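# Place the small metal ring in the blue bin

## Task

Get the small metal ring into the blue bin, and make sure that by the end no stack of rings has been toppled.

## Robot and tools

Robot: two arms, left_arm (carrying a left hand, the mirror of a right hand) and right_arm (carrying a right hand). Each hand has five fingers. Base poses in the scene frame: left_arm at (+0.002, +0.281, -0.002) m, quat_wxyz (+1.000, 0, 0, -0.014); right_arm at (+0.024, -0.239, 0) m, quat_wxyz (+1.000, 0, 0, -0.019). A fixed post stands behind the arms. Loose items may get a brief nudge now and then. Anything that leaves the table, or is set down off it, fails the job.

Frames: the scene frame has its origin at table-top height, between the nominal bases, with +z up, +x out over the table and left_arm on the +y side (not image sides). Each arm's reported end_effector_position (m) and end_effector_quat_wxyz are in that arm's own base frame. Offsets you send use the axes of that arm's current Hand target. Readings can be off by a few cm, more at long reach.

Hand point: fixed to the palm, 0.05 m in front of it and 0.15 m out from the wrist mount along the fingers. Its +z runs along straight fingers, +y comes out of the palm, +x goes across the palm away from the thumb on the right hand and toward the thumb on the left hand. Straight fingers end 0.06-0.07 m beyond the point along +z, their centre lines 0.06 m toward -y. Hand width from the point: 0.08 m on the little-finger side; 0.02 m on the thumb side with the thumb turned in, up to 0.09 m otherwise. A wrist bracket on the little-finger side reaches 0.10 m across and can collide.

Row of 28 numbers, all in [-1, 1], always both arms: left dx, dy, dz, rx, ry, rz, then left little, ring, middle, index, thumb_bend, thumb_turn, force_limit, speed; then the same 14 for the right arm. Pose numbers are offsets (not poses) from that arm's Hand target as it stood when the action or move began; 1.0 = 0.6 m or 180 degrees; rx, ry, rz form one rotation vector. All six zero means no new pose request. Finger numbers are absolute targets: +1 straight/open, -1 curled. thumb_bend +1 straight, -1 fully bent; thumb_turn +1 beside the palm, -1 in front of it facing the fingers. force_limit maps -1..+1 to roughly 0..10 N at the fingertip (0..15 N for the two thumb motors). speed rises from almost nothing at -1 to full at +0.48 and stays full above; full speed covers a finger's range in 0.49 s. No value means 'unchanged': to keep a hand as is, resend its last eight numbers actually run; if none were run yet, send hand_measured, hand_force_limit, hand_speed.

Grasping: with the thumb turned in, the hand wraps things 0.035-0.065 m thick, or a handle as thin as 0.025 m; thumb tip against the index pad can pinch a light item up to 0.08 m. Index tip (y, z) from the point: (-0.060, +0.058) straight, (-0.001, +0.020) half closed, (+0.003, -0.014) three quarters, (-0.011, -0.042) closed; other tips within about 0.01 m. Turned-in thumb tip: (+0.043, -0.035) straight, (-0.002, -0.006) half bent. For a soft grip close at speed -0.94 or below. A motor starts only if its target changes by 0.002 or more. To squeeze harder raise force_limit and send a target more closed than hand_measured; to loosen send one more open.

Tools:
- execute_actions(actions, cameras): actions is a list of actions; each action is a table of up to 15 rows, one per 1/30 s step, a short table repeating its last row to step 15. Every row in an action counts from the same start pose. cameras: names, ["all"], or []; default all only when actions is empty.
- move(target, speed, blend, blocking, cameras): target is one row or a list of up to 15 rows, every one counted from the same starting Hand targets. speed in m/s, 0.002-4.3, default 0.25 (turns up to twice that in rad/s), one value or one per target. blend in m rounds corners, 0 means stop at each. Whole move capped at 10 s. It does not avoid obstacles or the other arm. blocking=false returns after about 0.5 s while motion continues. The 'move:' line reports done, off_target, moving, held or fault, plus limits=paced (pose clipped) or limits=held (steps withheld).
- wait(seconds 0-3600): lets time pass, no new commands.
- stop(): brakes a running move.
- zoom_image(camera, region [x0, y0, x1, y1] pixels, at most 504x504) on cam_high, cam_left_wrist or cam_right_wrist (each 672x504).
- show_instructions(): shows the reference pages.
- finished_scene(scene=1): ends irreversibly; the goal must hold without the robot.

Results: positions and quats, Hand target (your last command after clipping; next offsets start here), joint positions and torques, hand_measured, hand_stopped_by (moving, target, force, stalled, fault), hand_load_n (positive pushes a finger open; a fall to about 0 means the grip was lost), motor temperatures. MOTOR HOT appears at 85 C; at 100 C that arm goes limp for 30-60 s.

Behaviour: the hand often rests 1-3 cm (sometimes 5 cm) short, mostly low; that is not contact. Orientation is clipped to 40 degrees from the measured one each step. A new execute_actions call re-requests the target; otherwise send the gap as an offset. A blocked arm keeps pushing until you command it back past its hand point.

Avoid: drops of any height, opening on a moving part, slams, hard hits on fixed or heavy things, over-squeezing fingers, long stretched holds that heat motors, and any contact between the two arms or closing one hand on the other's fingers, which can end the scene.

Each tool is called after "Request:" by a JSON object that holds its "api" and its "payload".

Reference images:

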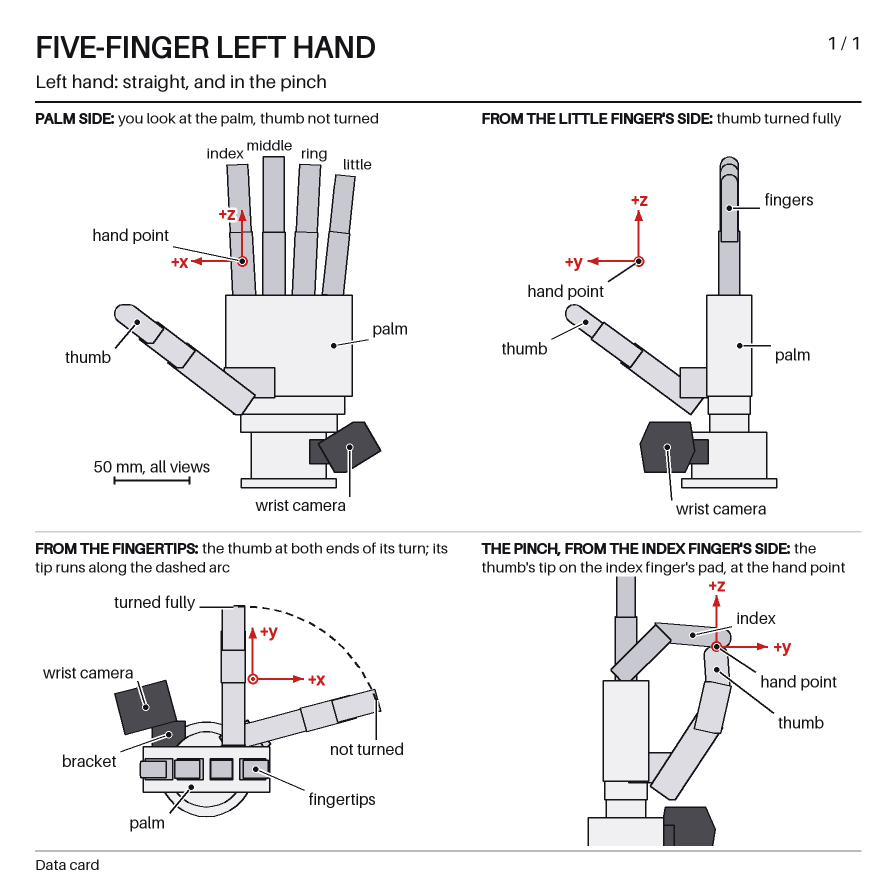

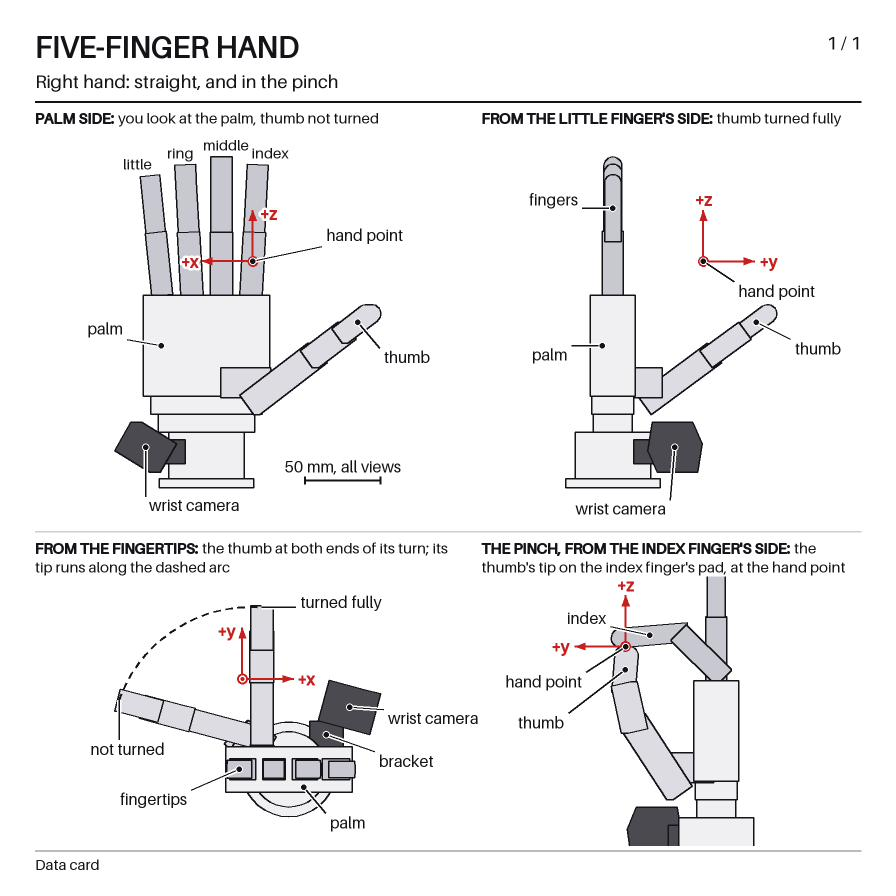

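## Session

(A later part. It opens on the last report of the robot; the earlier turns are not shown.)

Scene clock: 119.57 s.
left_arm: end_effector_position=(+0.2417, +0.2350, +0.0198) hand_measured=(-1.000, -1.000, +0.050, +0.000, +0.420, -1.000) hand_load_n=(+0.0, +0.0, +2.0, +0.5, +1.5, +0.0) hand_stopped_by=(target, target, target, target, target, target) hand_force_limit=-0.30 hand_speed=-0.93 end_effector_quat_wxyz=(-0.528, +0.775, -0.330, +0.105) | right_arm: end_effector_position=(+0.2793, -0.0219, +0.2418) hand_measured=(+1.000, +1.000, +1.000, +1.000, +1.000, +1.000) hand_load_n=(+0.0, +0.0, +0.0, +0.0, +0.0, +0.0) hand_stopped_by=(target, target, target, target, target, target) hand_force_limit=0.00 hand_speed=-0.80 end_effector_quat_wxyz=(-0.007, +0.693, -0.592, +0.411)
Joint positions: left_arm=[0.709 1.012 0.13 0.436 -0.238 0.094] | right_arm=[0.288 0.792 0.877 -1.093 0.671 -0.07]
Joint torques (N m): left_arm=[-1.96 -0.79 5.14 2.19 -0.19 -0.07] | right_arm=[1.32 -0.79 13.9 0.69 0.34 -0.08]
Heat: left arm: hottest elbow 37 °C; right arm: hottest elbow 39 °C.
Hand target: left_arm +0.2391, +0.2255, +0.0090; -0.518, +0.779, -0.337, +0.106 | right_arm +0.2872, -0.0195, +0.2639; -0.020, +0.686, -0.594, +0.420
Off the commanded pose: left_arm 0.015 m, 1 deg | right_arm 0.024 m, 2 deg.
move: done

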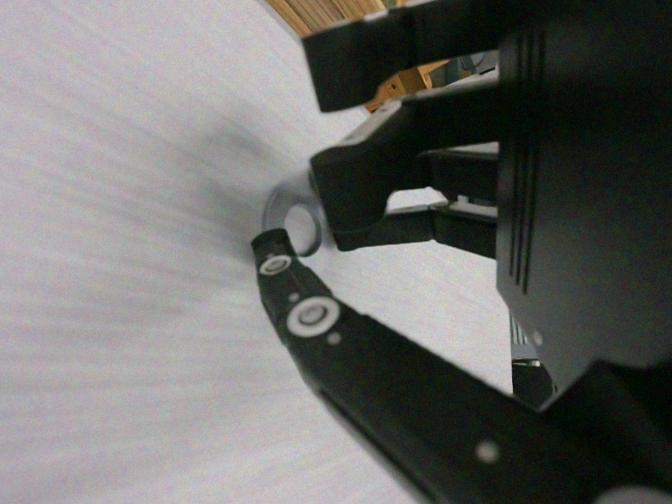

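Request:
{"api": "move", "payload": {"target": [[0.0015,0.0117,0.0059,0,0,0,-1,-1,0.22,0.17,0.42,-1,0,-0.5,0,0,0,0,0,0,1,1,1,1,1,1,0,-0.8],[0.0015,0.0117,0.0059,0,0,0,-1,-1,0.05,0.0,0.42,-1,0,-0.93,0,0,0,0,0,0,1,1,1,1,1,1,0,-0.8]], "speed": 0.05, "cameras": ["cam_left_wrist"]}}

Request:
{"api": "zoom_image", "payload": {"camera": "cam_left_wrist", "region": [120, 120, 460, 375]}}

Scene clock: 122.17 s.
left_arm: end_effector_position=(+0.2446, +0.2374, +0.0189) hand_measured=(-1.000, -1.000, +0.052, +0.000, +0.422, -1.000) hand_load_n=(+0.0, +0.0, +4.5, +0.5, +4.0, -0.5) hand_stopped_by=(target, target, target, target, target, target) hand_force_limit=0.00 hand_speed=-0.93 end_effector_quat_wxyz=(-0.537, +0.770, -0.326, +0.109) | right_arm: end_effector_position=(+0.2793, -0.0219, +0.2418) hand_measured=(+1.000, +1.000, +1.000, +1.000, +1.000, +1.000) hand_load_n=(+0.0, +0.0, +0.0, -0.5, +0.0, +0.0) hand_stopped_by=(target, target, target, target, target, target) hand_force_limit=0.00 hand_speed=-0.80 end_effector_quat_wxyz=(-0.007, +0.693, -0.592, +0.411)
Joint positions: left_arm=[0.709 1.052 0.121 0.508 -0.238 0.094] | right_arm=[0.288 0.792 0.877 -1.093 0.671 -0.07]
Joint torques (N m): left_arm=[-1.67 -0.15 4.75 1.89 -0.1 -0.04] | right_arm=[1.14 -0.5 13.85 0.72 0.34 -0.07]
Heat: left arm: hottest elbow 36 °C; right arm: hottest elbow 39 °C.
Hand target: left_arm +0.2387, +0.2259, +0.0011; -0.518, +0.779, -0.337, +0.106 | right_arm +0.2872, -0.0195, +0.2639; -0.020, +0.686, -0.594, +0.420
Off the commanded pose: left_arm 0.022 m, 3 deg | right_arm 0.024 m, 2 deg.
move: off_target (left_arm); target 2's new numbers were sent with left_arm's hand 0.021 m and 2 deg from that target

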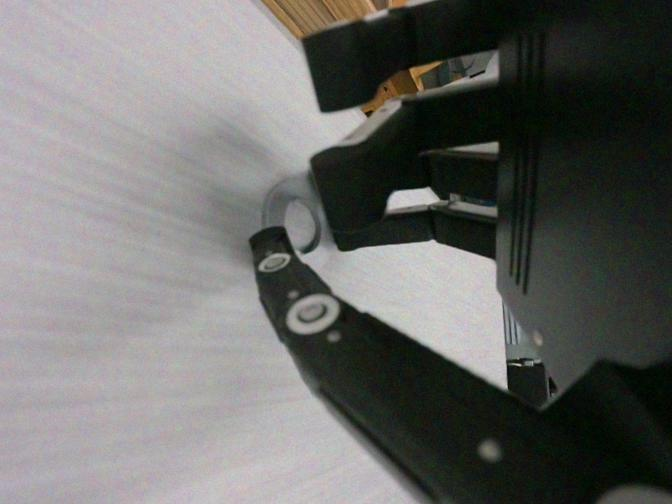

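Scaled by 1.482 from the camera's image (finer frame: 960x720).

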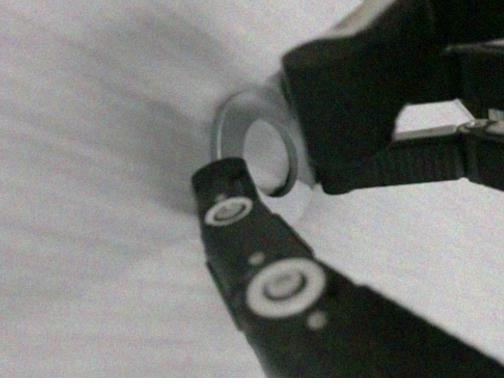

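Request:
{"api": "move", "payload": {"target": [0,0,0,0,0,0,-1,-1,0.02,-0.05,0.42,-1,0.4,-0.93,0,0,0,0,0,0,1,1,1,1,1,1,0,-0.8], "cameras": ["cam_left_wrist"]}}

Request:
{"api": "zoom_image", "payload": {"camera": "cam_left_wrist", "region": [120, 120, 460, 375]}}

Scene clock: 123.20 s.
left_arm: end_effector_position=(+0.2452, +0.2380, +0.0200) hand_measured=(-1.000, -1.000, +0.022, -0.050, +0.422, -1.000) hand_load_n=(+0.0, +0.0, +4.0, +0.0, +3.0, +0.0) hand_stopped_by=(target, target, target, target, target, target) hand_force_limit=0.40 hand_speed=-0.93 end_effector_quat_wxyz=(-0.539, +0.769, -0.326, +0.110) | right_arm: end_effector_position=(+0.2793, -0.0219, +0.2418) hand_measured=(+1.000, +1.000, +1.000, +1.000, +1.000, +1.000) hand_load_n=(+0.0, +0.0, +0.0, +0.0, +0.0, +0.0) hand_stopped_by=(target, target, target, target, target, target) hand_force_limit=0.00 hand_speed=-0.80 end_effector_quat_wxyz=(-0.007, +0.693, -0.592, +0.411)
Joint positions: left_arm=[0.709 1.052 0.121 0.513 -0.238 0.094] | right_arm=[0.288 0.792 0.877 -1.093 0.671 -0.07]
Joint torques (N m): left_arm=[-1.85 -0.44 4.74 1.68 -0.09 -0.05] | right_arm=[1.44 -0.67 13.89 0.77 0.35 -0.08]
Heat: left arm: hottest elbow 36 °C; right arm: hottest elbow 39 °C.
Hand target: left_arm +0.2387, +0.2259, +0.0011; -0.518, +0.779, -0.337, +0.106 | right_arm +0.2872, -0.0195, +0.2639; -0.020, +0.686, -0.594, +0.420
Off the commanded pose: left_arm 0.023 m, 3 deg | right_arm 0.024 m, 2 deg.
move: done

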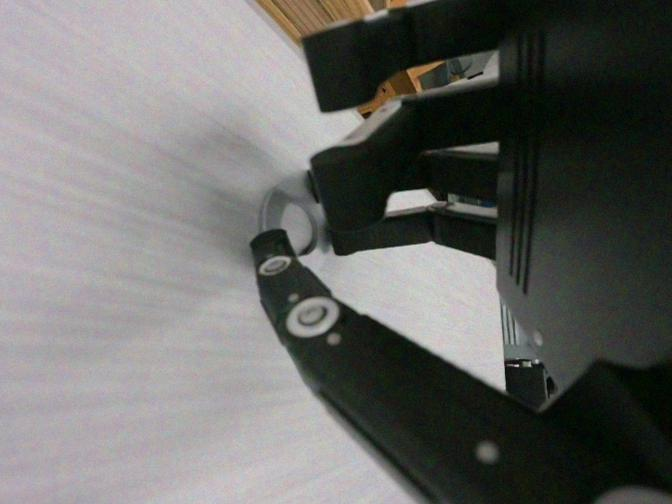

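Scaled by 1.482 from the camera's image (finer frame: 960x720).

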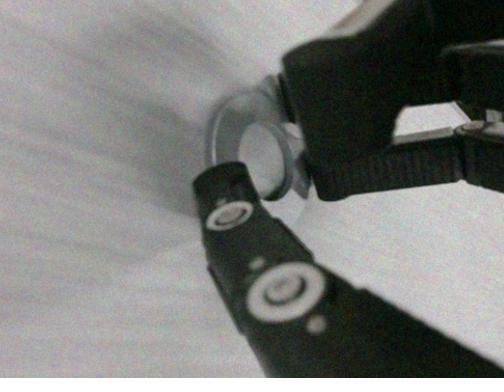

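Request:
{"api": "move", "payload": {"target": [-0.0277,-0.1318,-0.0661,0,0,0,-1,-1,0.02,-0.05,0.42,-1,0.4,-0.93,0,0,0,0,0,0,1,1,1,1,1,1,0,-0.8], "speed": 0.06, "cameras": ["cam_left_wrist"]}}

Scene clock: 132.87 s.
left_arm: end_effector_position=(+0.2214, +0.2173, +0.0600) hand_measured=(-1.000, -1.000, +0.020, -0.050, +0.420, -1.000) hand_load_n=(+0.0, +0.0, +0.0, +0.0, +0.0, +0.0) hand_stopped_by=(target, target, target, target, target, target) hand_force_limit=0.40 hand_speed=-0.93 end_effector_quat_wxyz=(-0.499, +0.791, -0.343, +0.091) | right_arm: end_effector_position=(+0.2793, -0.0219, +0.2418) hand_measured=(+1.000, +1.000, +1.000, +1.000, +1.000, +1.000) hand_load_n=(+0.0, +0.0, +0.0, +0.0, +0.0, +0.0) hand_stopped_by=(target, target, target, target, target, target) hand_force_limit=0.00 hand_speed=-0.80 end_effector_quat_wxyz=(-0.007, +0.693, -0.592, +0.411)
Joint positions: left_arm=[0.709 0.663 0.206 -0.066 -0.237 0.094] | right_arm=[0.288 0.792 0.877 -1.093 0.671 -0.07]
Joint torques (N m): left_arm=[-1.85 -0.5 12.66 1.74 -0.12 -0.04] | right_arm=[1.38 -0.5 13.82 0.69 0.37 -0.11]
Heat: left arm: hottest elbow 36 °C; right arm: hottest elbow 40 °C.
Hand target: left_arm +0.2387, +0.2260, +0.0912; -0.518, +0.779, -0.337, +0.106 | right_arm +0.2872, -0.0195, +0.2639; -0.020, +0.686, -0.594, +0.420
Off the commanded pose: left_arm 0.037 m, 3 deg | right_arm 0.024 m, 2 deg.
move: off_target (left_arm)

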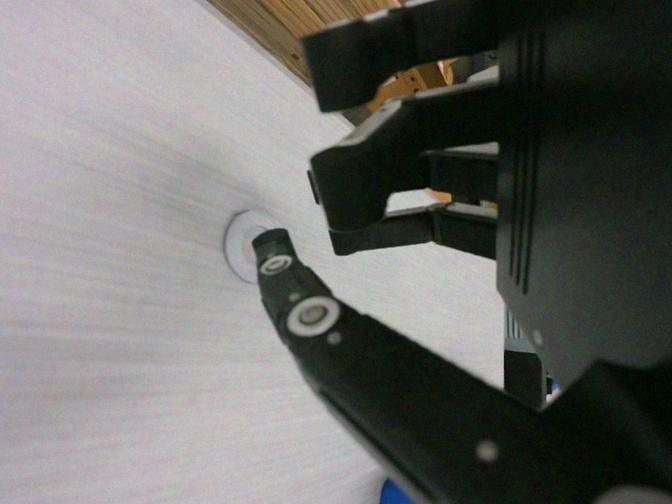

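Request:
{"api": "move", "payload": {"target": [-0.0153,-0.0732,-0.0367,-0.0494,0.0299,-0.0509,-0.42,1,1,1,0,0.06,0.4,0,0,0,0,0,0,0,1,1,1,1,1,1,0,-0.8], "speed": 0.1, "cameras": ["cam_left_wrist","cam_high"]}}

Scene clock: 135.07 s.
left_arm: end_effector_position=(+0.2304, +0.2110, +0.1121) hand_measured=(-0.420, +1.000, +1.000, +1.000, +0.000, +0.060) hand_load_n=(+0.0, +0.0, +0.0, +0.0, +0.0, +0.0) hand_stopped_by=(target, target, target, target, target, target) hand_force_limit=0.40 hand_speed=0.00 end_effector_quat_wxyz=(-0.413, +0.840, -0.319, +0.150) | right_arm: end_effector_position=(+0.2793, -0.0219, +0.2418) hand_measured=(+1.000, +1.000, +1.000, +1.000, +1.000, +1.000) hand_load_n=(+0.0, +0.0, +0.0, +0.0, +0.0, -0.5) hand_stopped_by=(target, target, target, target, target, target) hand_force_limit=0.00 hand_speed=-0.80 end_effector_quat_wxyz=(-0.007, +0.693, -0.592, +0.411)
Joint positions: left_arm=[0.827 0.663 0.419 -0.417 -0.025 -0.006] | right_arm=[0.288 0.792 0.877 -1.093 0.671 -0.07]
Joint torques (N m): left_arm=[0.32 -0.03 13.37 1.55 0.04 -0.09] | right_arm=[1.49 -0.79 13.87 0.7 0.35 -0.08]
Heat: left arm: hottest elbow 37 °C; right arm: hottest elbow 40 °C.
Hand target: left_arm +0.2387, +0.2259, +0.1410; -0.430, +0.835, -0.305, +0.157 | right_arm +0.2872, -0.0195, +0.2639; -0.020, +0.686, -0.594, +0.420
Off the commanded pose: left_arm 0.034 m, 3 deg | right_arm 0.024 m, 2 deg.
move: off_target (left_arm)
Images, in order (width x height): cam_high 672x504, cam_left_wrist 672x504.

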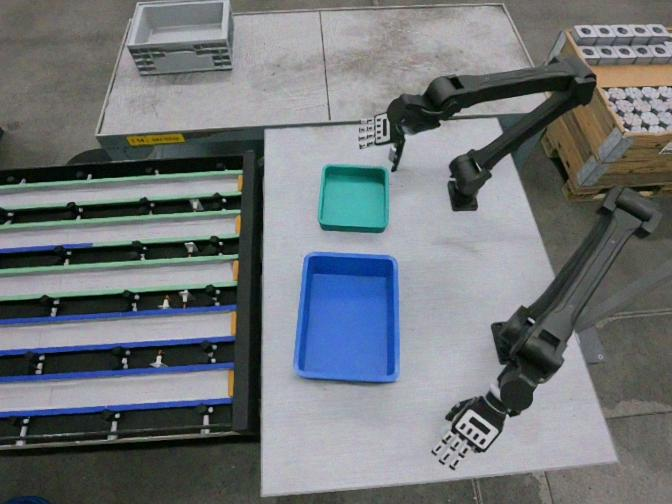

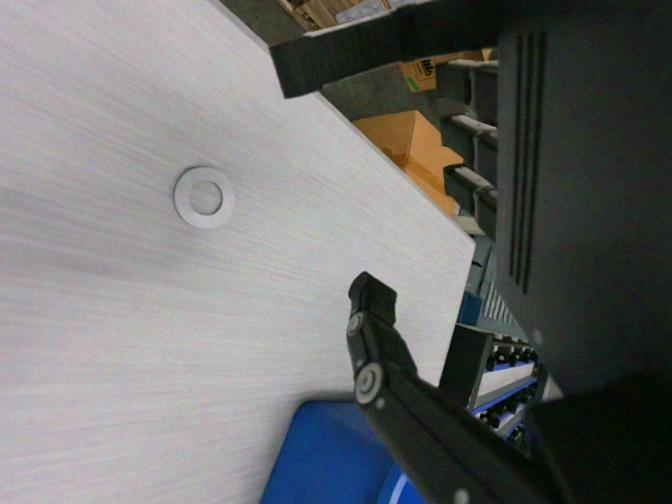

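Request:
{"api": "zoom_image", "payload": {"camera": "cam_left_wrist", "region": [150, 20, 450, 245]}}

Request:
{"api": "zoom_image", "payload": {"camera": "cam_left_wrist", "region": [300, 250, 440, 355]}}

Scaled by 1.680 from the camera's image (finer frame: 960x720).

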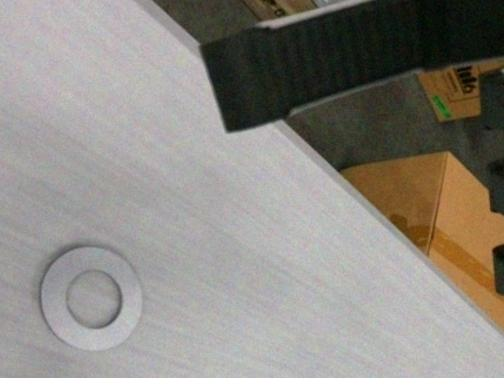

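Scaled by 3.600 from the camera's image (finer frame: 960x720).

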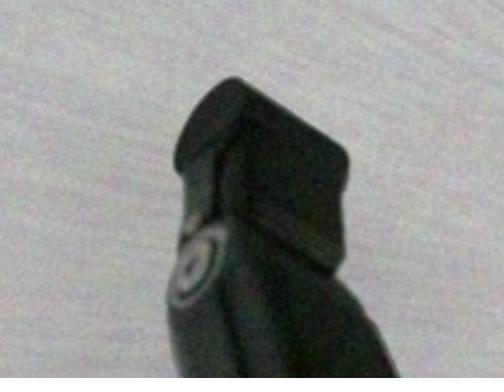

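Request:
{"api": "move", "payload": {"target": [0,0,0,0,0,0,-0.42,1,1,1,0.18,-1,0.4,0,0,0,0,0,0,0,1,1,1,1,1,1,0,-0.8], "cameras": ["cam_left_wrist"]}}

Request:
{"api": "zoom_image", "payload": {"camera": "cam_left_wrist", "region": [200, 20, 440, 200]}}

Request:
{"api": "zoom_image", "payload": {"camera": "cam_left_wrist", "region": [200, 150, 440, 330]}}

Scene clock: 138.10 s.
left_arm: end_effector_position=(+0.2305, +0.2110, +0.1121) hand_measured=(-0.420, +1.000, +1.000, +1.000, +0.180, -1.000) hand_load_n=(+0.0, +0.0, +0.0, +0.0, +0.0, +0.0) hand_stopped_by=(target, target, target, target, target, target) hand_force_limit=0.40 hand_speed=0.00 end_effector_quat_wxyz=(-0.413, +0.840, -0.318, +0.150) | right_arm: end_effector_position=(+0.2793, -0.0219, +0.2418) hand_measured=(+1.000, +1.000, +1.000, +1.000, +1.000, +1.000) hand_load_n=(+0.0, +0.0, +0.0, +0.0, +0.0, +0.0) hand_stopped_by=(target, target, target, target, target, target) hand_force_limit=0.00 hand_speed=-0.80 end_effector_quat_wxyz=(-0.007, +0.693, -0.592, +0.411)
Joint positions: left_arm=[0.827 0.663 0.419 -0.417 -0.025 -0.007] | right_arm=[0.288 0.792 0.877 -1.093 0.671 -0.07]
Joint torques (N m): left_arm=[0.26 -0.32 13.35 1.47 0.02 -0.1] | right_arm=[1.49 -0.73 14 0.75 0.35 -0.09]
Heat: left arm: hottest elbow 38 °C; right arm: hottest elbow 40 °C.
Hand target: left_arm +0.2387, +0.2259, +0.1411; -0.430, +0.835, -0.305, +0.157 | right_arm +0.2872, -0.0195, +0.2639; -0.020, +0.686, -0.594, +0.420
Off the commanded pose: left_arm 0.034 m, 3 deg | right_arm 0.024 m, 2 deg.
move: done

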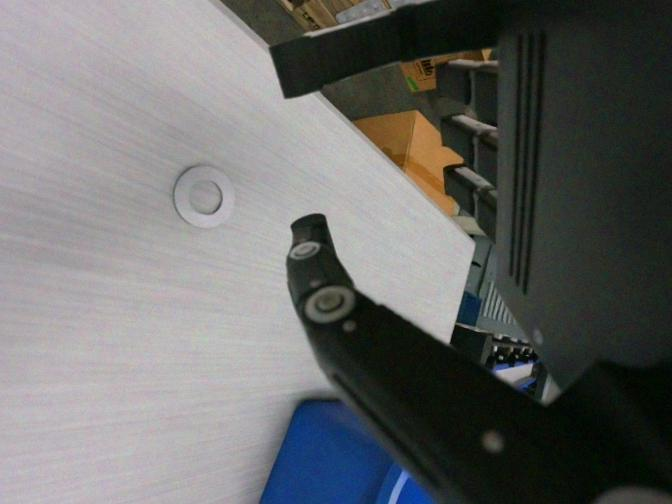

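Scaled by 2.100 from the camera's image (finer frame: 960x720).

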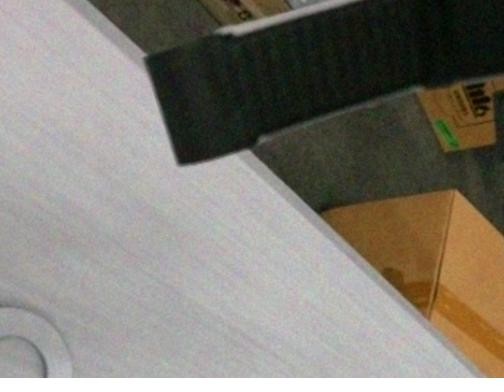

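Scaled by 2.100 from the camera's image (finer frame: 960x720).

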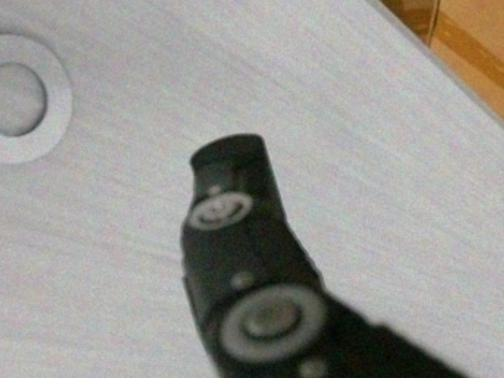

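Request:
{"api": "move", "payload": {"target": [0,0,0,0,0,0,1,-0.42,1,1,0.18,-0.4,0.4,0,0,0,0,0,0,0,1,1,1,1,1,1,0,-0.8], "cameras": ["cam_left_wrist"]}}

Request:
{"api": "zoom_image", "payload": {"camera": "cam_left_wrist", "region": [240, 60, 480, 240]}}

Request:
{"api": "zoom_image", "payload": {"camera": "cam_left_wrist", "region": [240, 180, 480, 360]}}

Scene clock: 141.03 s.
left_arm: end_effector_position=(+0.2304, +0.2109, +0.1121) hand_measured=(+1.000, -0.420, +1.000, +1.000, +0.180, -0.400) hand_load_n=(+0.0, +0.0, +0.0, +0.0, +0.0, +0.0) hand_stopped_by=(target, target, target, target, target, target) hand_force_limit=0.40 hand_speed=0.00 end_effector_quat_wxyz=(-0.413, +0.840, -0.318, +0.150) | right_arm: end_effector_position=(+0.2793, -0.0219, +0.2418) hand_measured=(+1.000, +1.000, +1.000, +1.000, +1.000, +1.000) hand_load_n=(+0.0, +0.0, +0.0, +0.0, +0.0, +0.0) hand_stopped_by=(target, target, target, target, target, target) hand_force_limit=0.00 hand_speed=-0.80 end_effector_quat_wxyz=(-0.007, +0.693, -0.592, +0.411)
Joint positions: left_arm=[0.827 0.663 0.419 -0.417 -0.025 -0.007] | right_arm=[0.288 0.792 0.877 -1.093 0.671 -0.07]
Joint torques (N m): left_arm=[0.5 -0.09 13.34 1.5 0.02 -0.09] | right_arm=[1.26 -0.62 13.86 0.69 0.36 -0.07]
Heat: left arm: hottest elbow 39 °C; right arm: hottest elbow 40 °C.
Hand target: left_arm +0.2387, +0.2259, +0.1411; -0.430, +0.835, -0.305, +0.157 | right_arm +0.2872, -0.0195, +0.2639; -0.020, +0.686, -0.594, +0.420
Off the commanded pose: left_arm 0.034 m, 3 deg | right_arm 0.024 m, 2 deg.
move: done

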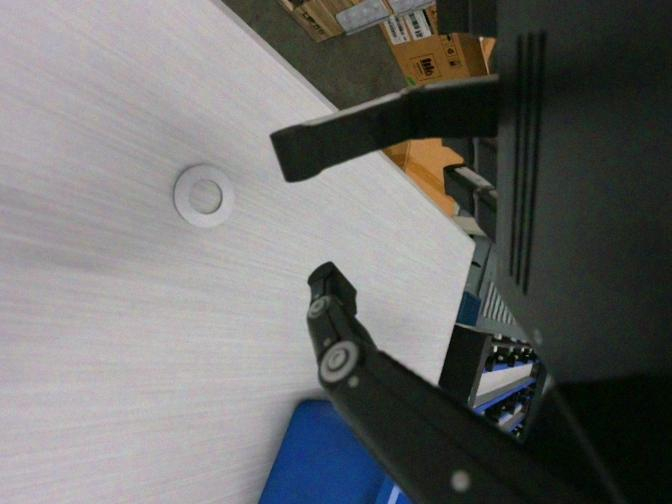

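Scaled by 2.100 from the camera's image (finer frame: 960x720).

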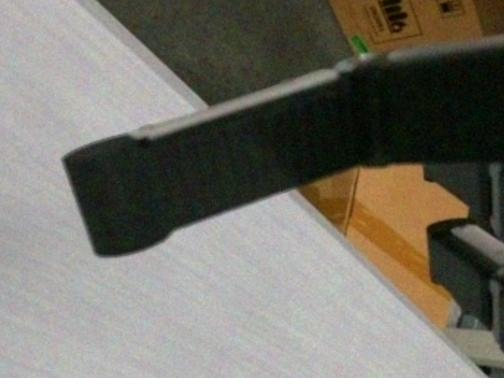

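Scaled by 2.100 from the camera's image (finer frame: 960x720).

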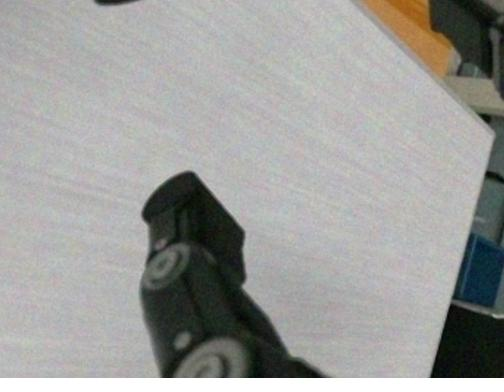

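Request:
{"api": "move", "payload": {"target": [[-0.037,0.0378,0.0043,0,-0.0323,0.0452,1,-0.42,1,1,0.18,0,0.4,0,0,0,0,0,0,0,1,1,1,1,1,1,0,-0.8],[0.004,0.1642,0.0888,0,-0.0323,0.0452,1,-0.42,1,1,0.18,0,0.4,0,0,0,0,0,0,0,1,1,1,1,1,1,0,-0.8]], "speed": 0.1, "cameras": ["cam_left_wrist"]}}

Request:
{"api": "zoom_image", "payload": {"camera": "cam_left_wrist", "region": [180, 100, 420, 280]}}

Scene clock: 147.57 s.
left_arm: end_effector_position=(+0.2293, +0.2184, +0.0351) hand_measured=(+1.000, -0.420, +1.000, +1.000, +0.180, +0.000) hand_load_n=(+0.0, +0.0, +0.0, +0.0, +0.0, +0.0) hand_stopped_by=(target, target, target, target, target, target) hand_force_limit=0.40 hand_speed=0.00 end_effector_quat_wxyz=(-0.456, +0.819, -0.339, +0.079) | right_arm: end_effector_position=(+0.2793, -0.0219, +0.2418) hand_measured=(+1.000, +1.000, +1.000, +1.000, +1.000, +1.000) hand_load_n=(+0.0, +0.0, +0.0, +0.0, +0.0, +0.0) hand_stopped_by=(target, target, target, target, target, target) hand_force_limit=0.00 hand_speed=-0.80 end_effector_quat_wxyz=(-0.007, +0.693, -0.592, +0.411)
Joint positions: left_arm=[0.695 0.835 0.243 -0.039 -0.254 0.039] | right_arm=[0.288 0.792 0.877 -1.093 0.671 -0.07]
Joint torques (N m): left_arm=[-2.02 -0.5 7.04 2.73 -0.27 -0.11] | right_arm=[1.08 -0.73 13.87 0.73 0.35 -0.07]
Motor temperatures (°C): left_arm=[29 26 40 27 32 28] | right_arm=[27 28 40 28 26 25]
Heat: left arm: hottest elbow 40 °C; right arm: hottest elbow 40 °C.
Hand target: left_arm +0.2317, +0.2137, +0.0301; -0.455, +0.819, -0.341, +0.084 | right_arm +0.2872, -0.0195, +0.2639; -0.020, +0.686, -0.594, +0.420
Off the commanded pose: left_arm 0.007 m, 1 deg | right_arm 0.024 m, 2 deg.
move: done

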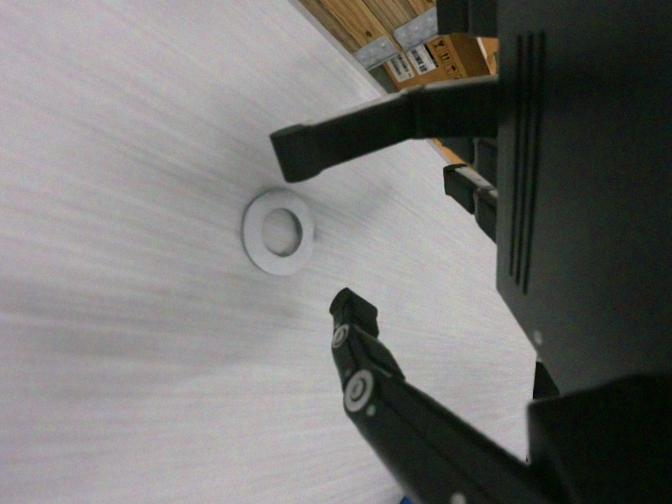

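Scaled by 2.100 from the camera's image (finer frame: 960x720).

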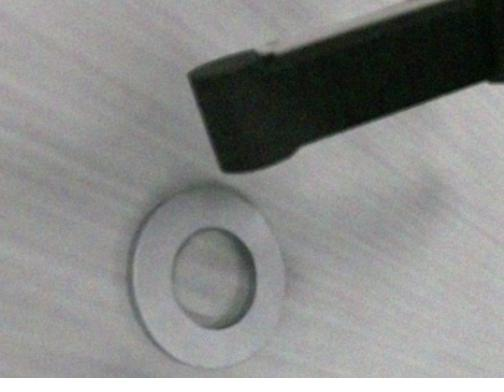

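Request:
{"api": "move", "payload": {"target": [0.0065,0.0265,0.0278,0,0,0,1,-0.42,1,1,0.18,0,0.4,0,0,0,0,0,0,0,1,1,1,1,1,1,0,-0.8], "speed": 0.06, "cameras": ["cam_left_wrist"]}}

Request:
{"api": "zoom_image", "payload": {"camera": "cam_left_wrist", "region": [180, 100, 420, 280]}}

Scene clock: 149.93 s.
left_arm: end_effector_position=(+0.2333, +0.2218, +0.0120) hand_measured=(+1.000, -0.420, +1.000, +1.000, +0.180, +0.000) hand_load_n=(-0.5, +0.0, +0.0, +0.0, +0.0, +0.0) hand_stopped_by=(target, target, target, target, target, target) hand_force_limit=0.40 hand_speed=0.00 end_effector_quat_wxyz=(-0.457, +0.819, -0.339, +0.079) | right_arm: end_effector_position=(+0.2793, -0.0219, +0.2418) hand_measured=(+1.000, +1.000, +1.000, +1.000, +1.000, +1.000) hand_load_n=(+0.0, +0.0, +0.0, +0.0, +0.0, +0.0) hand_stopped_by=(target, target, target, target, target, target) hand_force_limit=0.00 hand_speed=-0.80 end_effector_quat_wxyz=(-0.007, +0.693, -0.592, +0.411)
Joint positions: left_arm=[0.695 0.956 0.212 0.114 -0.254 0.039] | right_arm=[0.288 0.792 0.877 -1.093 0.671 -0.07]
Joint torques (N m): left_arm=[-1.85 -1.67 6.28 2.44 -0.13 -0.07] | right_arm=[1.61 -0.79 13.87 0.7 0.34 -0.07]
Heat: left arm: hottest elbow 40 °C; right arm: hottest elbow 40 °C.
Hand target: left_arm +0.2343, +0.2170, +0.0070; -0.455, +0.819, -0.341, +0.084 | right_arm +0.2872, -0.0195, +0.2639; -0.020, +0.686, -0.594, +0.420
Off the commanded pose: left_arm 0.007 m, 1 deg | right_arm 0.024 m, 2 deg.
move: done

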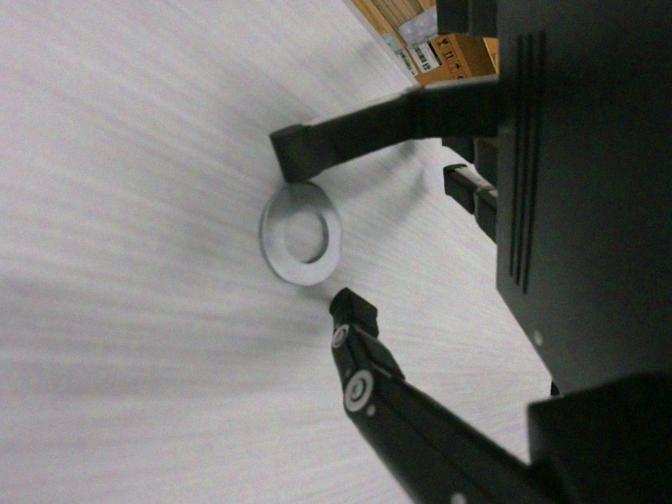

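Scaled by 2.100 from the camera's image (finer frame: 960x720).

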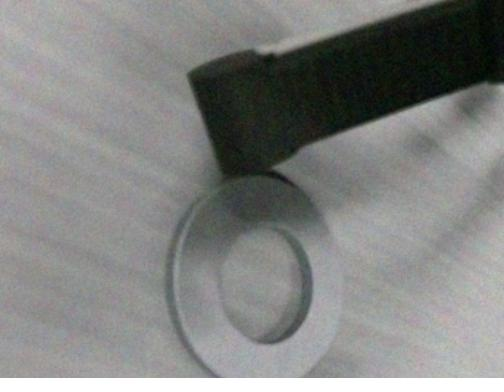

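Request:
{"api": "move", "payload": {"target": [0.0017,0.009,0.0062,0,0,0,1,-0.42,1,1,0.18,0,0.4,0,0,0,0,0,0,0,1,1,1,1,1,1,0,-0.8], "speed": 0.05, "cameras": ["cam_left_wrist"]}}

Request:
{"api": "zoom_image", "payload": {"camera": "cam_left_wrist", "region": [180, 100, 420, 280]}}

Scene clock: 151.37 s.
left_arm: end_effector_position=(+0.2359, +0.2237, +0.0094) hand_measured=(+1.000, -0.420, +1.000, +1.000, +0.180, +0.000) hand_load_n=(+0.0, +0.5, +0.0, +0.0, +0.0, +0.0) hand_stopped_by=(target, target, target, target, target, target) hand_force_limit=0.40 hand_speed=0.00 end_effector_quat_wxyz=(-0.461, +0.817, -0.338, +0.082) | right_arm: end_effector_position=(+0.2793, -0.0219, +0.2418) hand_measured=(+1.000, +1.000, +1.000, +1.000, +1.000, +1.000) hand_load_n=(+0.0, +0.0, +0.0, +0.0, +0.0, +0.0) hand_stopped_by=(target, target, target, target, target, target) hand_force_limit=0.00 hand_speed=-0.80 end_effector_quat_wxyz=(-0.007, +0.693, -0.592, +0.411)
Joint positions: left_arm=[0.695 0.983 0.206 0.158 -0.253 0.039] | right_arm=[0.288 0.792 0.877 -1.093 0.671 -0.07]
Joint torques (N m): left_arm=[-1.49 -1.03 5.79 2.55 -0.15 -0.07] | right_arm=[1.03 -0.79 13.93 0.7 0.37 -0.09]
Heat: left arm: hottest elbow 40 °C; right arm: hottest elbow 40 °C.
Hand target: left_arm +0.2342, +0.2170, +0.0003; -0.455, +0.819, -0.341, +0.084 | right_arm +0.2872, -0.0195, +0.2639; -0.020, +0.686, -0.594, +0.420
Off the commanded pose: left_arm 0.011 m, 1 deg | right_arm 0.024 m, 2 deg.
move: off_target (left_arm)

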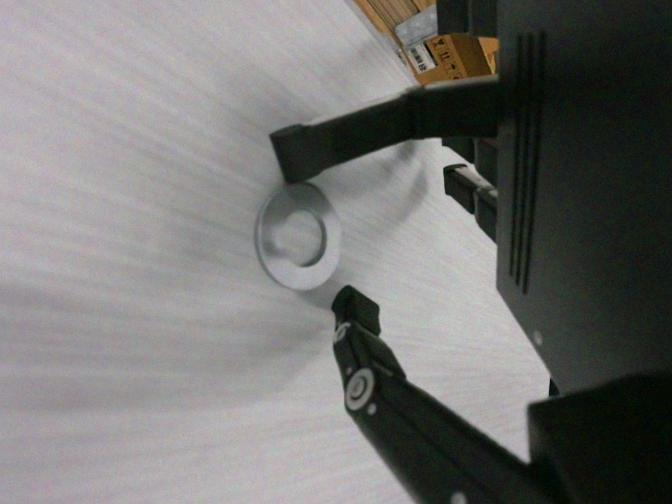

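Scaled by 2.100 from the camera's image (finer frame: 960x720).

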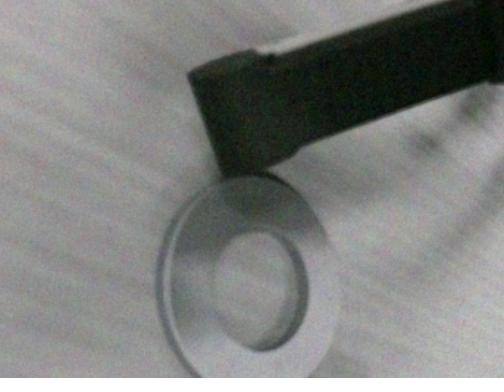

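Request:
{"api": "move", "payload": {"target": [0,0,0,0,0,0,1,-0.42,1,1,0.18,-0.6,-0.4,-0.88,0,0,0,0,0,0,1,1,1,1,1,1,0,-0.8], "cameras": ["cam_left_wrist"]}}

Request:
{"api": "zoom_image", "payload": {"camera": "cam_left_wrist", "region": [180, 130, 420, 310]}}

Scene clock: 154.73 s.
left_arm: end_effector_position=(+0.2372, +0.2237, +0.0093) hand_measured=(+1.000, -0.420, +1.000, +1.000, +0.180, -0.600) hand_load_n=(+0.0, +0.0, +0.0, +0.0, -0.5, +0.5) hand_stopped_by=(target, target, target, target, target, target) hand_force_limit=-0.40 hand_speed=-0.88 end_effector_quat_wxyz=(-0.461, +0.817, -0.336, +0.085) | right_arm: end_effector_position=(+0.2793, -0.0219, +0.2418) hand_measured=(+1.000, +1.000, +1.000, +1.000, +1.000, +1.000) hand_load_n=(+0.0, +0.0, +0.0, +0.0, +0.0, +0.0) hand_stopped_by=(target, target, target, target, target, target) hand_force_limit=0.00 hand_speed=-0.80 end_effector_quat_wxyz=(-0.007, +0.693, -0.592, +0.411)
Joint positions: left_arm=[0.695 0.987 0.206 0.164 -0.25 0.034] | right_arm=[0.288 0.792 0.877 -1.093 0.671 -0.07]
Joint torques (N m): left_arm=[-1.55 -1.55 5.79 2.25 -0.26 -0.02] | right_arm=[1.44 -0.91 13.85 0.7 0.36 -0.1]
Heat: left arm: hottest elbow 39 °C; right arm: hottest elbow 40 °C.
Hand target: left_arm +0.2341, +0.2170, +0.0003; -0.455, +0.819, -0.341, +0.083 | right_arm +0.2872, -0.0195, +0.2639; -0.020, +0.686, -0.594, +0.420
Off the commanded pose: left_arm 0.012 m, 1 deg | right_arm 0.024 m, 2 deg.
move: done

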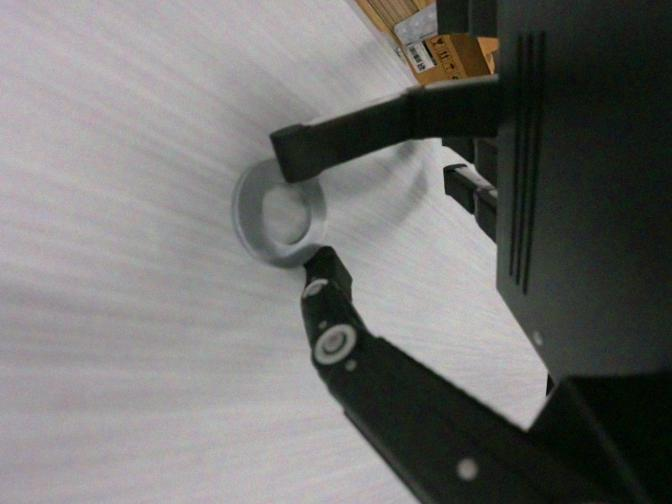

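Scaled by 2.100 from the camera's image (finer frame: 960x720).

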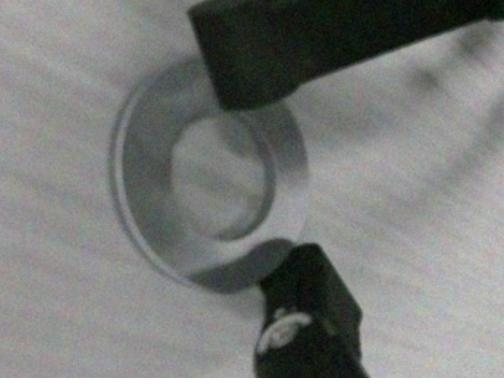

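Request:
{"api": "move", "payload": {"target": [[0,0,0,0,0,0,1,-0.42,1,1,0.18,0,-0.4,0,0,0,0,0,0,0,1,1,1,1,1,1,0,-0.8],[-0.0186,-0.0943,-0.0453,0,0.0145,-0.0203,1,-0.42,1,1,0.18,0,-0.4,0,0,0,0,0,0,0,1,1,1,1,1,1,0,-0.8]], "speed": 0.1, "cameras": ["cam_left_wrist"]}}

Scene clock: 160.03 s.
left_arm: end_effector_position=(+0.2290, +0.2092, +0.0367) hand_measured=(+1.000, -0.420, +1.000, +1.000, +0.180, +0.000) hand_load_n=(+0.0, +0.0, +0.0, +0.0, +0.5, +0.0) hand_stopped_by=(target, target, target, target, target, target) hand_force_limit=-0.40 hand_speed=0.00 end_effector_quat_wxyz=(-0.425, +0.832, -0.341, +0.108) | right_arm: end_effector_position=(+0.2793, -0.0219, +0.2418) hand_measured=(+1.000, +1.000, +1.000, +1.000, +1.000, +1.000) hand_load_n=(+0.0, +0.0, -0.5, +0.0, -0.5, +0.0) hand_stopped_by=(target, target, target, target, target, target) hand_force_limit=0.00 hand_speed=-0.80 end_effector_quat_wxyz=(-0.007, +0.693, -0.592, +0.411)
Joint positions: left_arm=[0.742 0.812 0.263 -0.124 -0.151 0.022] | right_arm=[0.288 0.792 0.877 -1.093 0.671 -0.07]
Joint torques (N m): left_arm=[0.44 -2.26 11.79 1.4 -0.04 -0.09] | right_arm=[1.55 -0.67 13.83 0.75 0.35 -0.09]
Heat: left arm: hottest elbow 39 °C; right arm: hottest elbow 40 °C.
Hand target: left_arm +0.2410, +0.2255, +0.0633; -0.444, +0.827, -0.325, +0.117 | right_arm +0.2872, -0.0195, +0.2639; -0.020, +0.686, -0.594, +0.420
Off the commanded pose: left_arm 0.033 m, 3 deg | right_arm 0.024 m, 2 deg.
move: off_target (left_arm)

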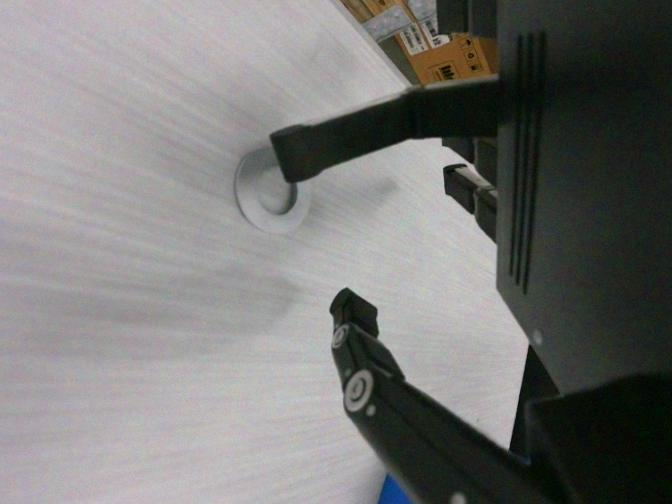

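Request:
{"api": "move", "payload": {"target": [[-0.065,-0.0375,-0.0713,0,0,0,1,-0.42,1,1,0.18,0,-0.4,0,0,0,0,0,0,0,1,1,1,1,1,1,0,-0.8],[-0.0117,0.07,-0.0002,0,0,0,1,-0.42,1,1,0.18,0,-0.4,0,0,0,0,0,0,0,1,1,1,1,1,1,0,-0.8]], "speed": 0.1, "cameras": ["cam_left_wrist"]}}

Request:
{"api": "zoom_image", "payload": {"camera": "cam_left_wrist", "region": [180, 130, 420, 310]}}

Scene clock: 164.00 s.
left_arm: end_effector_position=(+0.2147, +0.2179, +0.0352) hand_measured=(+1.000, -0.420, +1.000, +1.000, +0.180, +0.000) hand_load_n=(+0.0, +0.0, +0.0, +0.0, +0.0, +0.0) hand_stopped_by=(target, target, target, target, target, target) hand_force_limit=-0.40 hand_speed=0.00 end_effector_quat_wxyz=(-0.446, +0.827, -0.323, +0.112) | right_arm: end_effector_position=(+0.2793, -0.0219, +0.2418) hand_measured=(+1.000, +1.000, +1.000, +1.000, +1.000, +1.000) hand_load_n=(+0.0, +0.0, +0.5, +0.0, +0.0, +0.0) hand_stopped_by=(target, target, target, target, target, target) hand_force_limit=0.00 hand_speed=-0.80 end_effector_quat_wxyz=(-0.007, +0.693, -0.592, +0.411)
Joint positions: left_arm=[0.814 0.767 0.216 -0.069 -0.112 0.046] | right_arm=[0.288 0.792 0.877 -1.093 0.671 -0.07]
Joint torques (N m): left_arm=[-2.2 0.09 7.2 2.71 -0.18 -0.11] | right_arm=[1.14 -0.73 13.85 0.72 0.33 -0.09]
Heat: left arm: hottest elbow 39 °C; right arm: hottest elbow 40 °C.
Hand target: left_arm +0.2173, +0.2134, +0.0300; -0.444, +0.827, -0.325, +0.117 | right_arm +0.2872, -0.0195, +0.2639; -0.020, +0.686, -0.594, +0.420
Off the commanded pose: left_arm 0.007 m, 1 deg | right_arm 0.024 m, 2 deg.
move: done

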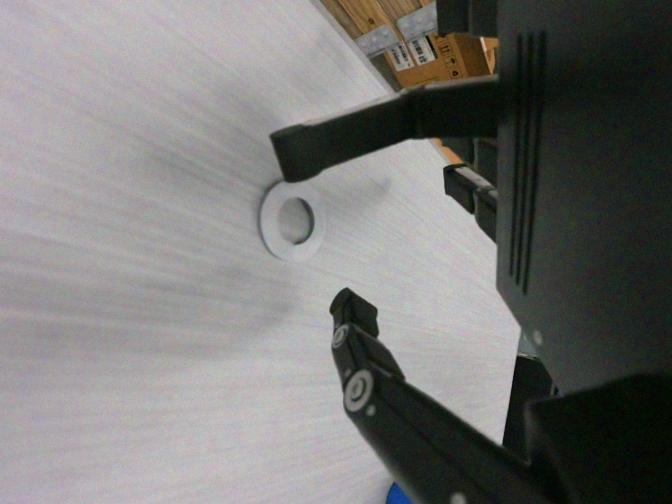

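Scaled by 2.100 from the camera's image (finer frame: 960x720).

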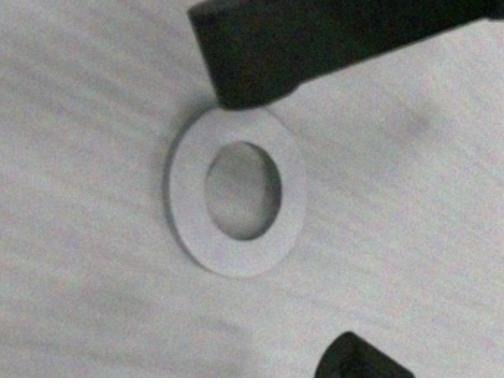

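Request:
{"api": "move", "payload": {"target": [0.0047,0.0272,0.0273,0,0,0,1,-0.42,1,1,0.18,0,-0.4,0,0,0,0,0,0,0,1,1,1,1,1,1,0,-0.8], "speed": 0.06, "cameras": ["cam_left_wrist"]}}

Request:
{"api": "zoom_image", "payload": {"camera": "cam_left_wrist", "region": [180, 130, 420, 310]}}

Scene clock: 166.23 s.
left_arm: end_effector_position=(+0.2183, +0.2212, +0.0120) hand_measured=(+1.000, -0.420, +1.000, +1.000, +0.180, +0.000) hand_load_n=(+0.0, +0.0, +0.0, +0.0, +0.0, +0.0) hand_stopped_by=(target, target, target, target, target, target) hand_force_limit=-0.40 hand_speed=0.00 end_effector_quat_wxyz=(-0.446, +0.827, -0.323, +0.112) | right_arm: end_effector_position=(+0.2793, -0.0219, +0.2418) hand_measured=(+1.000, +1.000, +1.000, +1.000, +1.000, +1.000) hand_load_n=(+0.0, +0.0, +0.0, +0.0, +0.0, +0.0) hand_stopped_by=(target, target, target, target, target, target) hand_force_limit=0.00 hand_speed=-0.80 end_effector_quat_wxyz=(-0.007, +0.693, -0.592, +0.411)
Joint positions: left_arm=[0.812 0.891 0.182 0.089 -0.114 0.045] | right_arm=[0.288 0.792 0.877 -1.093 0.671 -0.07]
Joint torques (N m): left_arm=[-2.2 -0.91 6.46 2.55 -0.18 -0.11] | right_arm=[1.26 -1.08 13.9 0.75 0.34 -0.09]
Heat: left arm: hottest elbow 39 °C; right arm: hottest elbow 40 °C.
Hand target: left_arm +0.2203, +0.2159, +0.0071; -0.444, +0.827, -0.325, +0.117 | right_arm +0.2872, -0.0195, +0.2639; -0.020, +0.686, -0.594, +0.420
Off the commanded pose: left_arm 0.007 m, 1 deg | right_arm 0.024 m, 2 deg.
move: done

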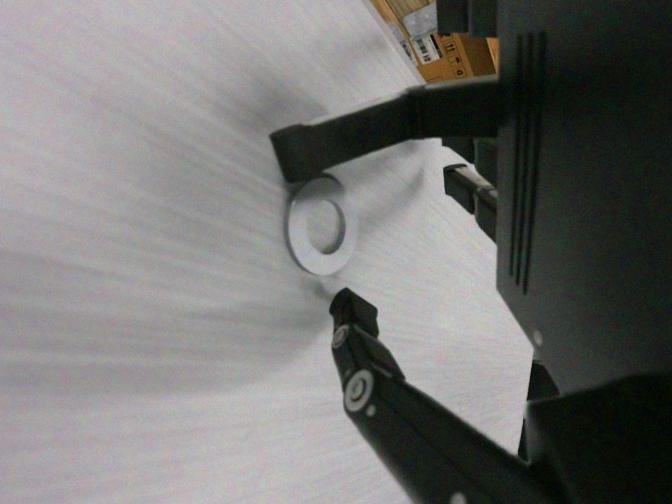

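Scaled by 2.100 from the camera's image (finer frame: 960x720).

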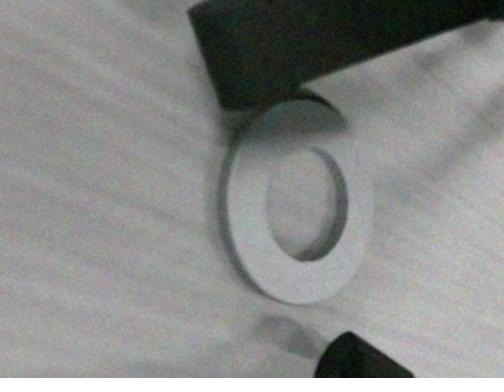

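Request:
{"api": "move", "payload": {"target": [[-0.0063,-0.054,-0.0387,0,0,0,1,-0.42,1,1,0.18,0,-0.4,0,0,0,0,0,0,0,1,1,1,1,1,1,0,-0.8],[0.0878,-0.1028,-0.0722,0,-0.008,0.0114,1,-0.3,1,1,0.18,1,-0.4,0,0,0,0,0,0,0,1,1,1,1,1,1,0,-0.8]], "speed": 0.1, "cameras": ["cam_left_wrist"]}}

Scene clock: 171.07 s.
left_arm: end_effector_position=(+0.2463, +0.1733, +0.0524) hand_measured=(+1.000, -0.300, +1.000, +1.000, +0.180, +1.000) hand_load_n=(+0.0, +0.0, +0.0, +0.0, +0.0, +0.0) hand_stopped_by=(target, target, target, target, target, target) hand_force_limit=-0.40 hand_speed=0.00 end_effector_quat_wxyz=(-0.438, +0.828, -0.339, +0.083) | right_arm: end_effector_position=(+0.2793, -0.0219, +0.2418) hand_measured=(+1.000, +1.000, +1.000, +1.000, +1.000, +1.000) hand_load_n=(+0.0, +0.0, +0.0, +0.0, +0.0, +0.0) hand_stopped_by=(target, target, target, target, target, target) hand_force_limit=0.00 hand_speed=-0.80 end_effector_quat_wxyz=(-0.007, +0.693, -0.592, +0.411)
Joint positions: left_arm=[0.476 0.745 0.292 -0.262 -0.408 -0.131] | right_arm=[0.288 0.792 0.877 -1.093 0.671 -0.07]
Joint torques (N m): left_arm=[-2.02 -0.38 12.4 1.35 -0.34 -0.1] | right_arm=[1.08 -0.62 13.89 0.72 0.35 -0.09]
Heat: left arm: hottest elbow 39 °C; right arm: hottest elbow 40 °C.
Hand target: left_arm +0.2662, +0.1780, +0.0770; -0.450, +0.822, -0.334, +0.098 | right_arm +0.2872, -0.0195, +0.2639; -0.020, +0.686, -0.594, +0.420
Off the commanded pose: left_arm 0.032 m, 2 deg | right_arm 0.024 m, 2 deg.
move: off_target (left_arm); target 2's new numbers were sent with left_arm's hand 0.032 m and 2 deg from that target

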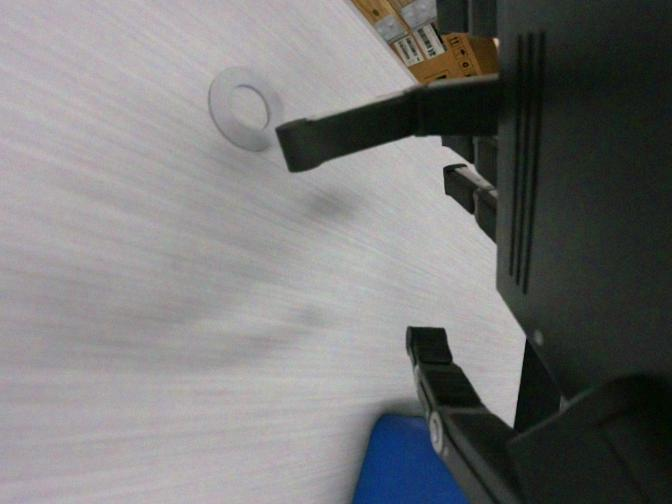

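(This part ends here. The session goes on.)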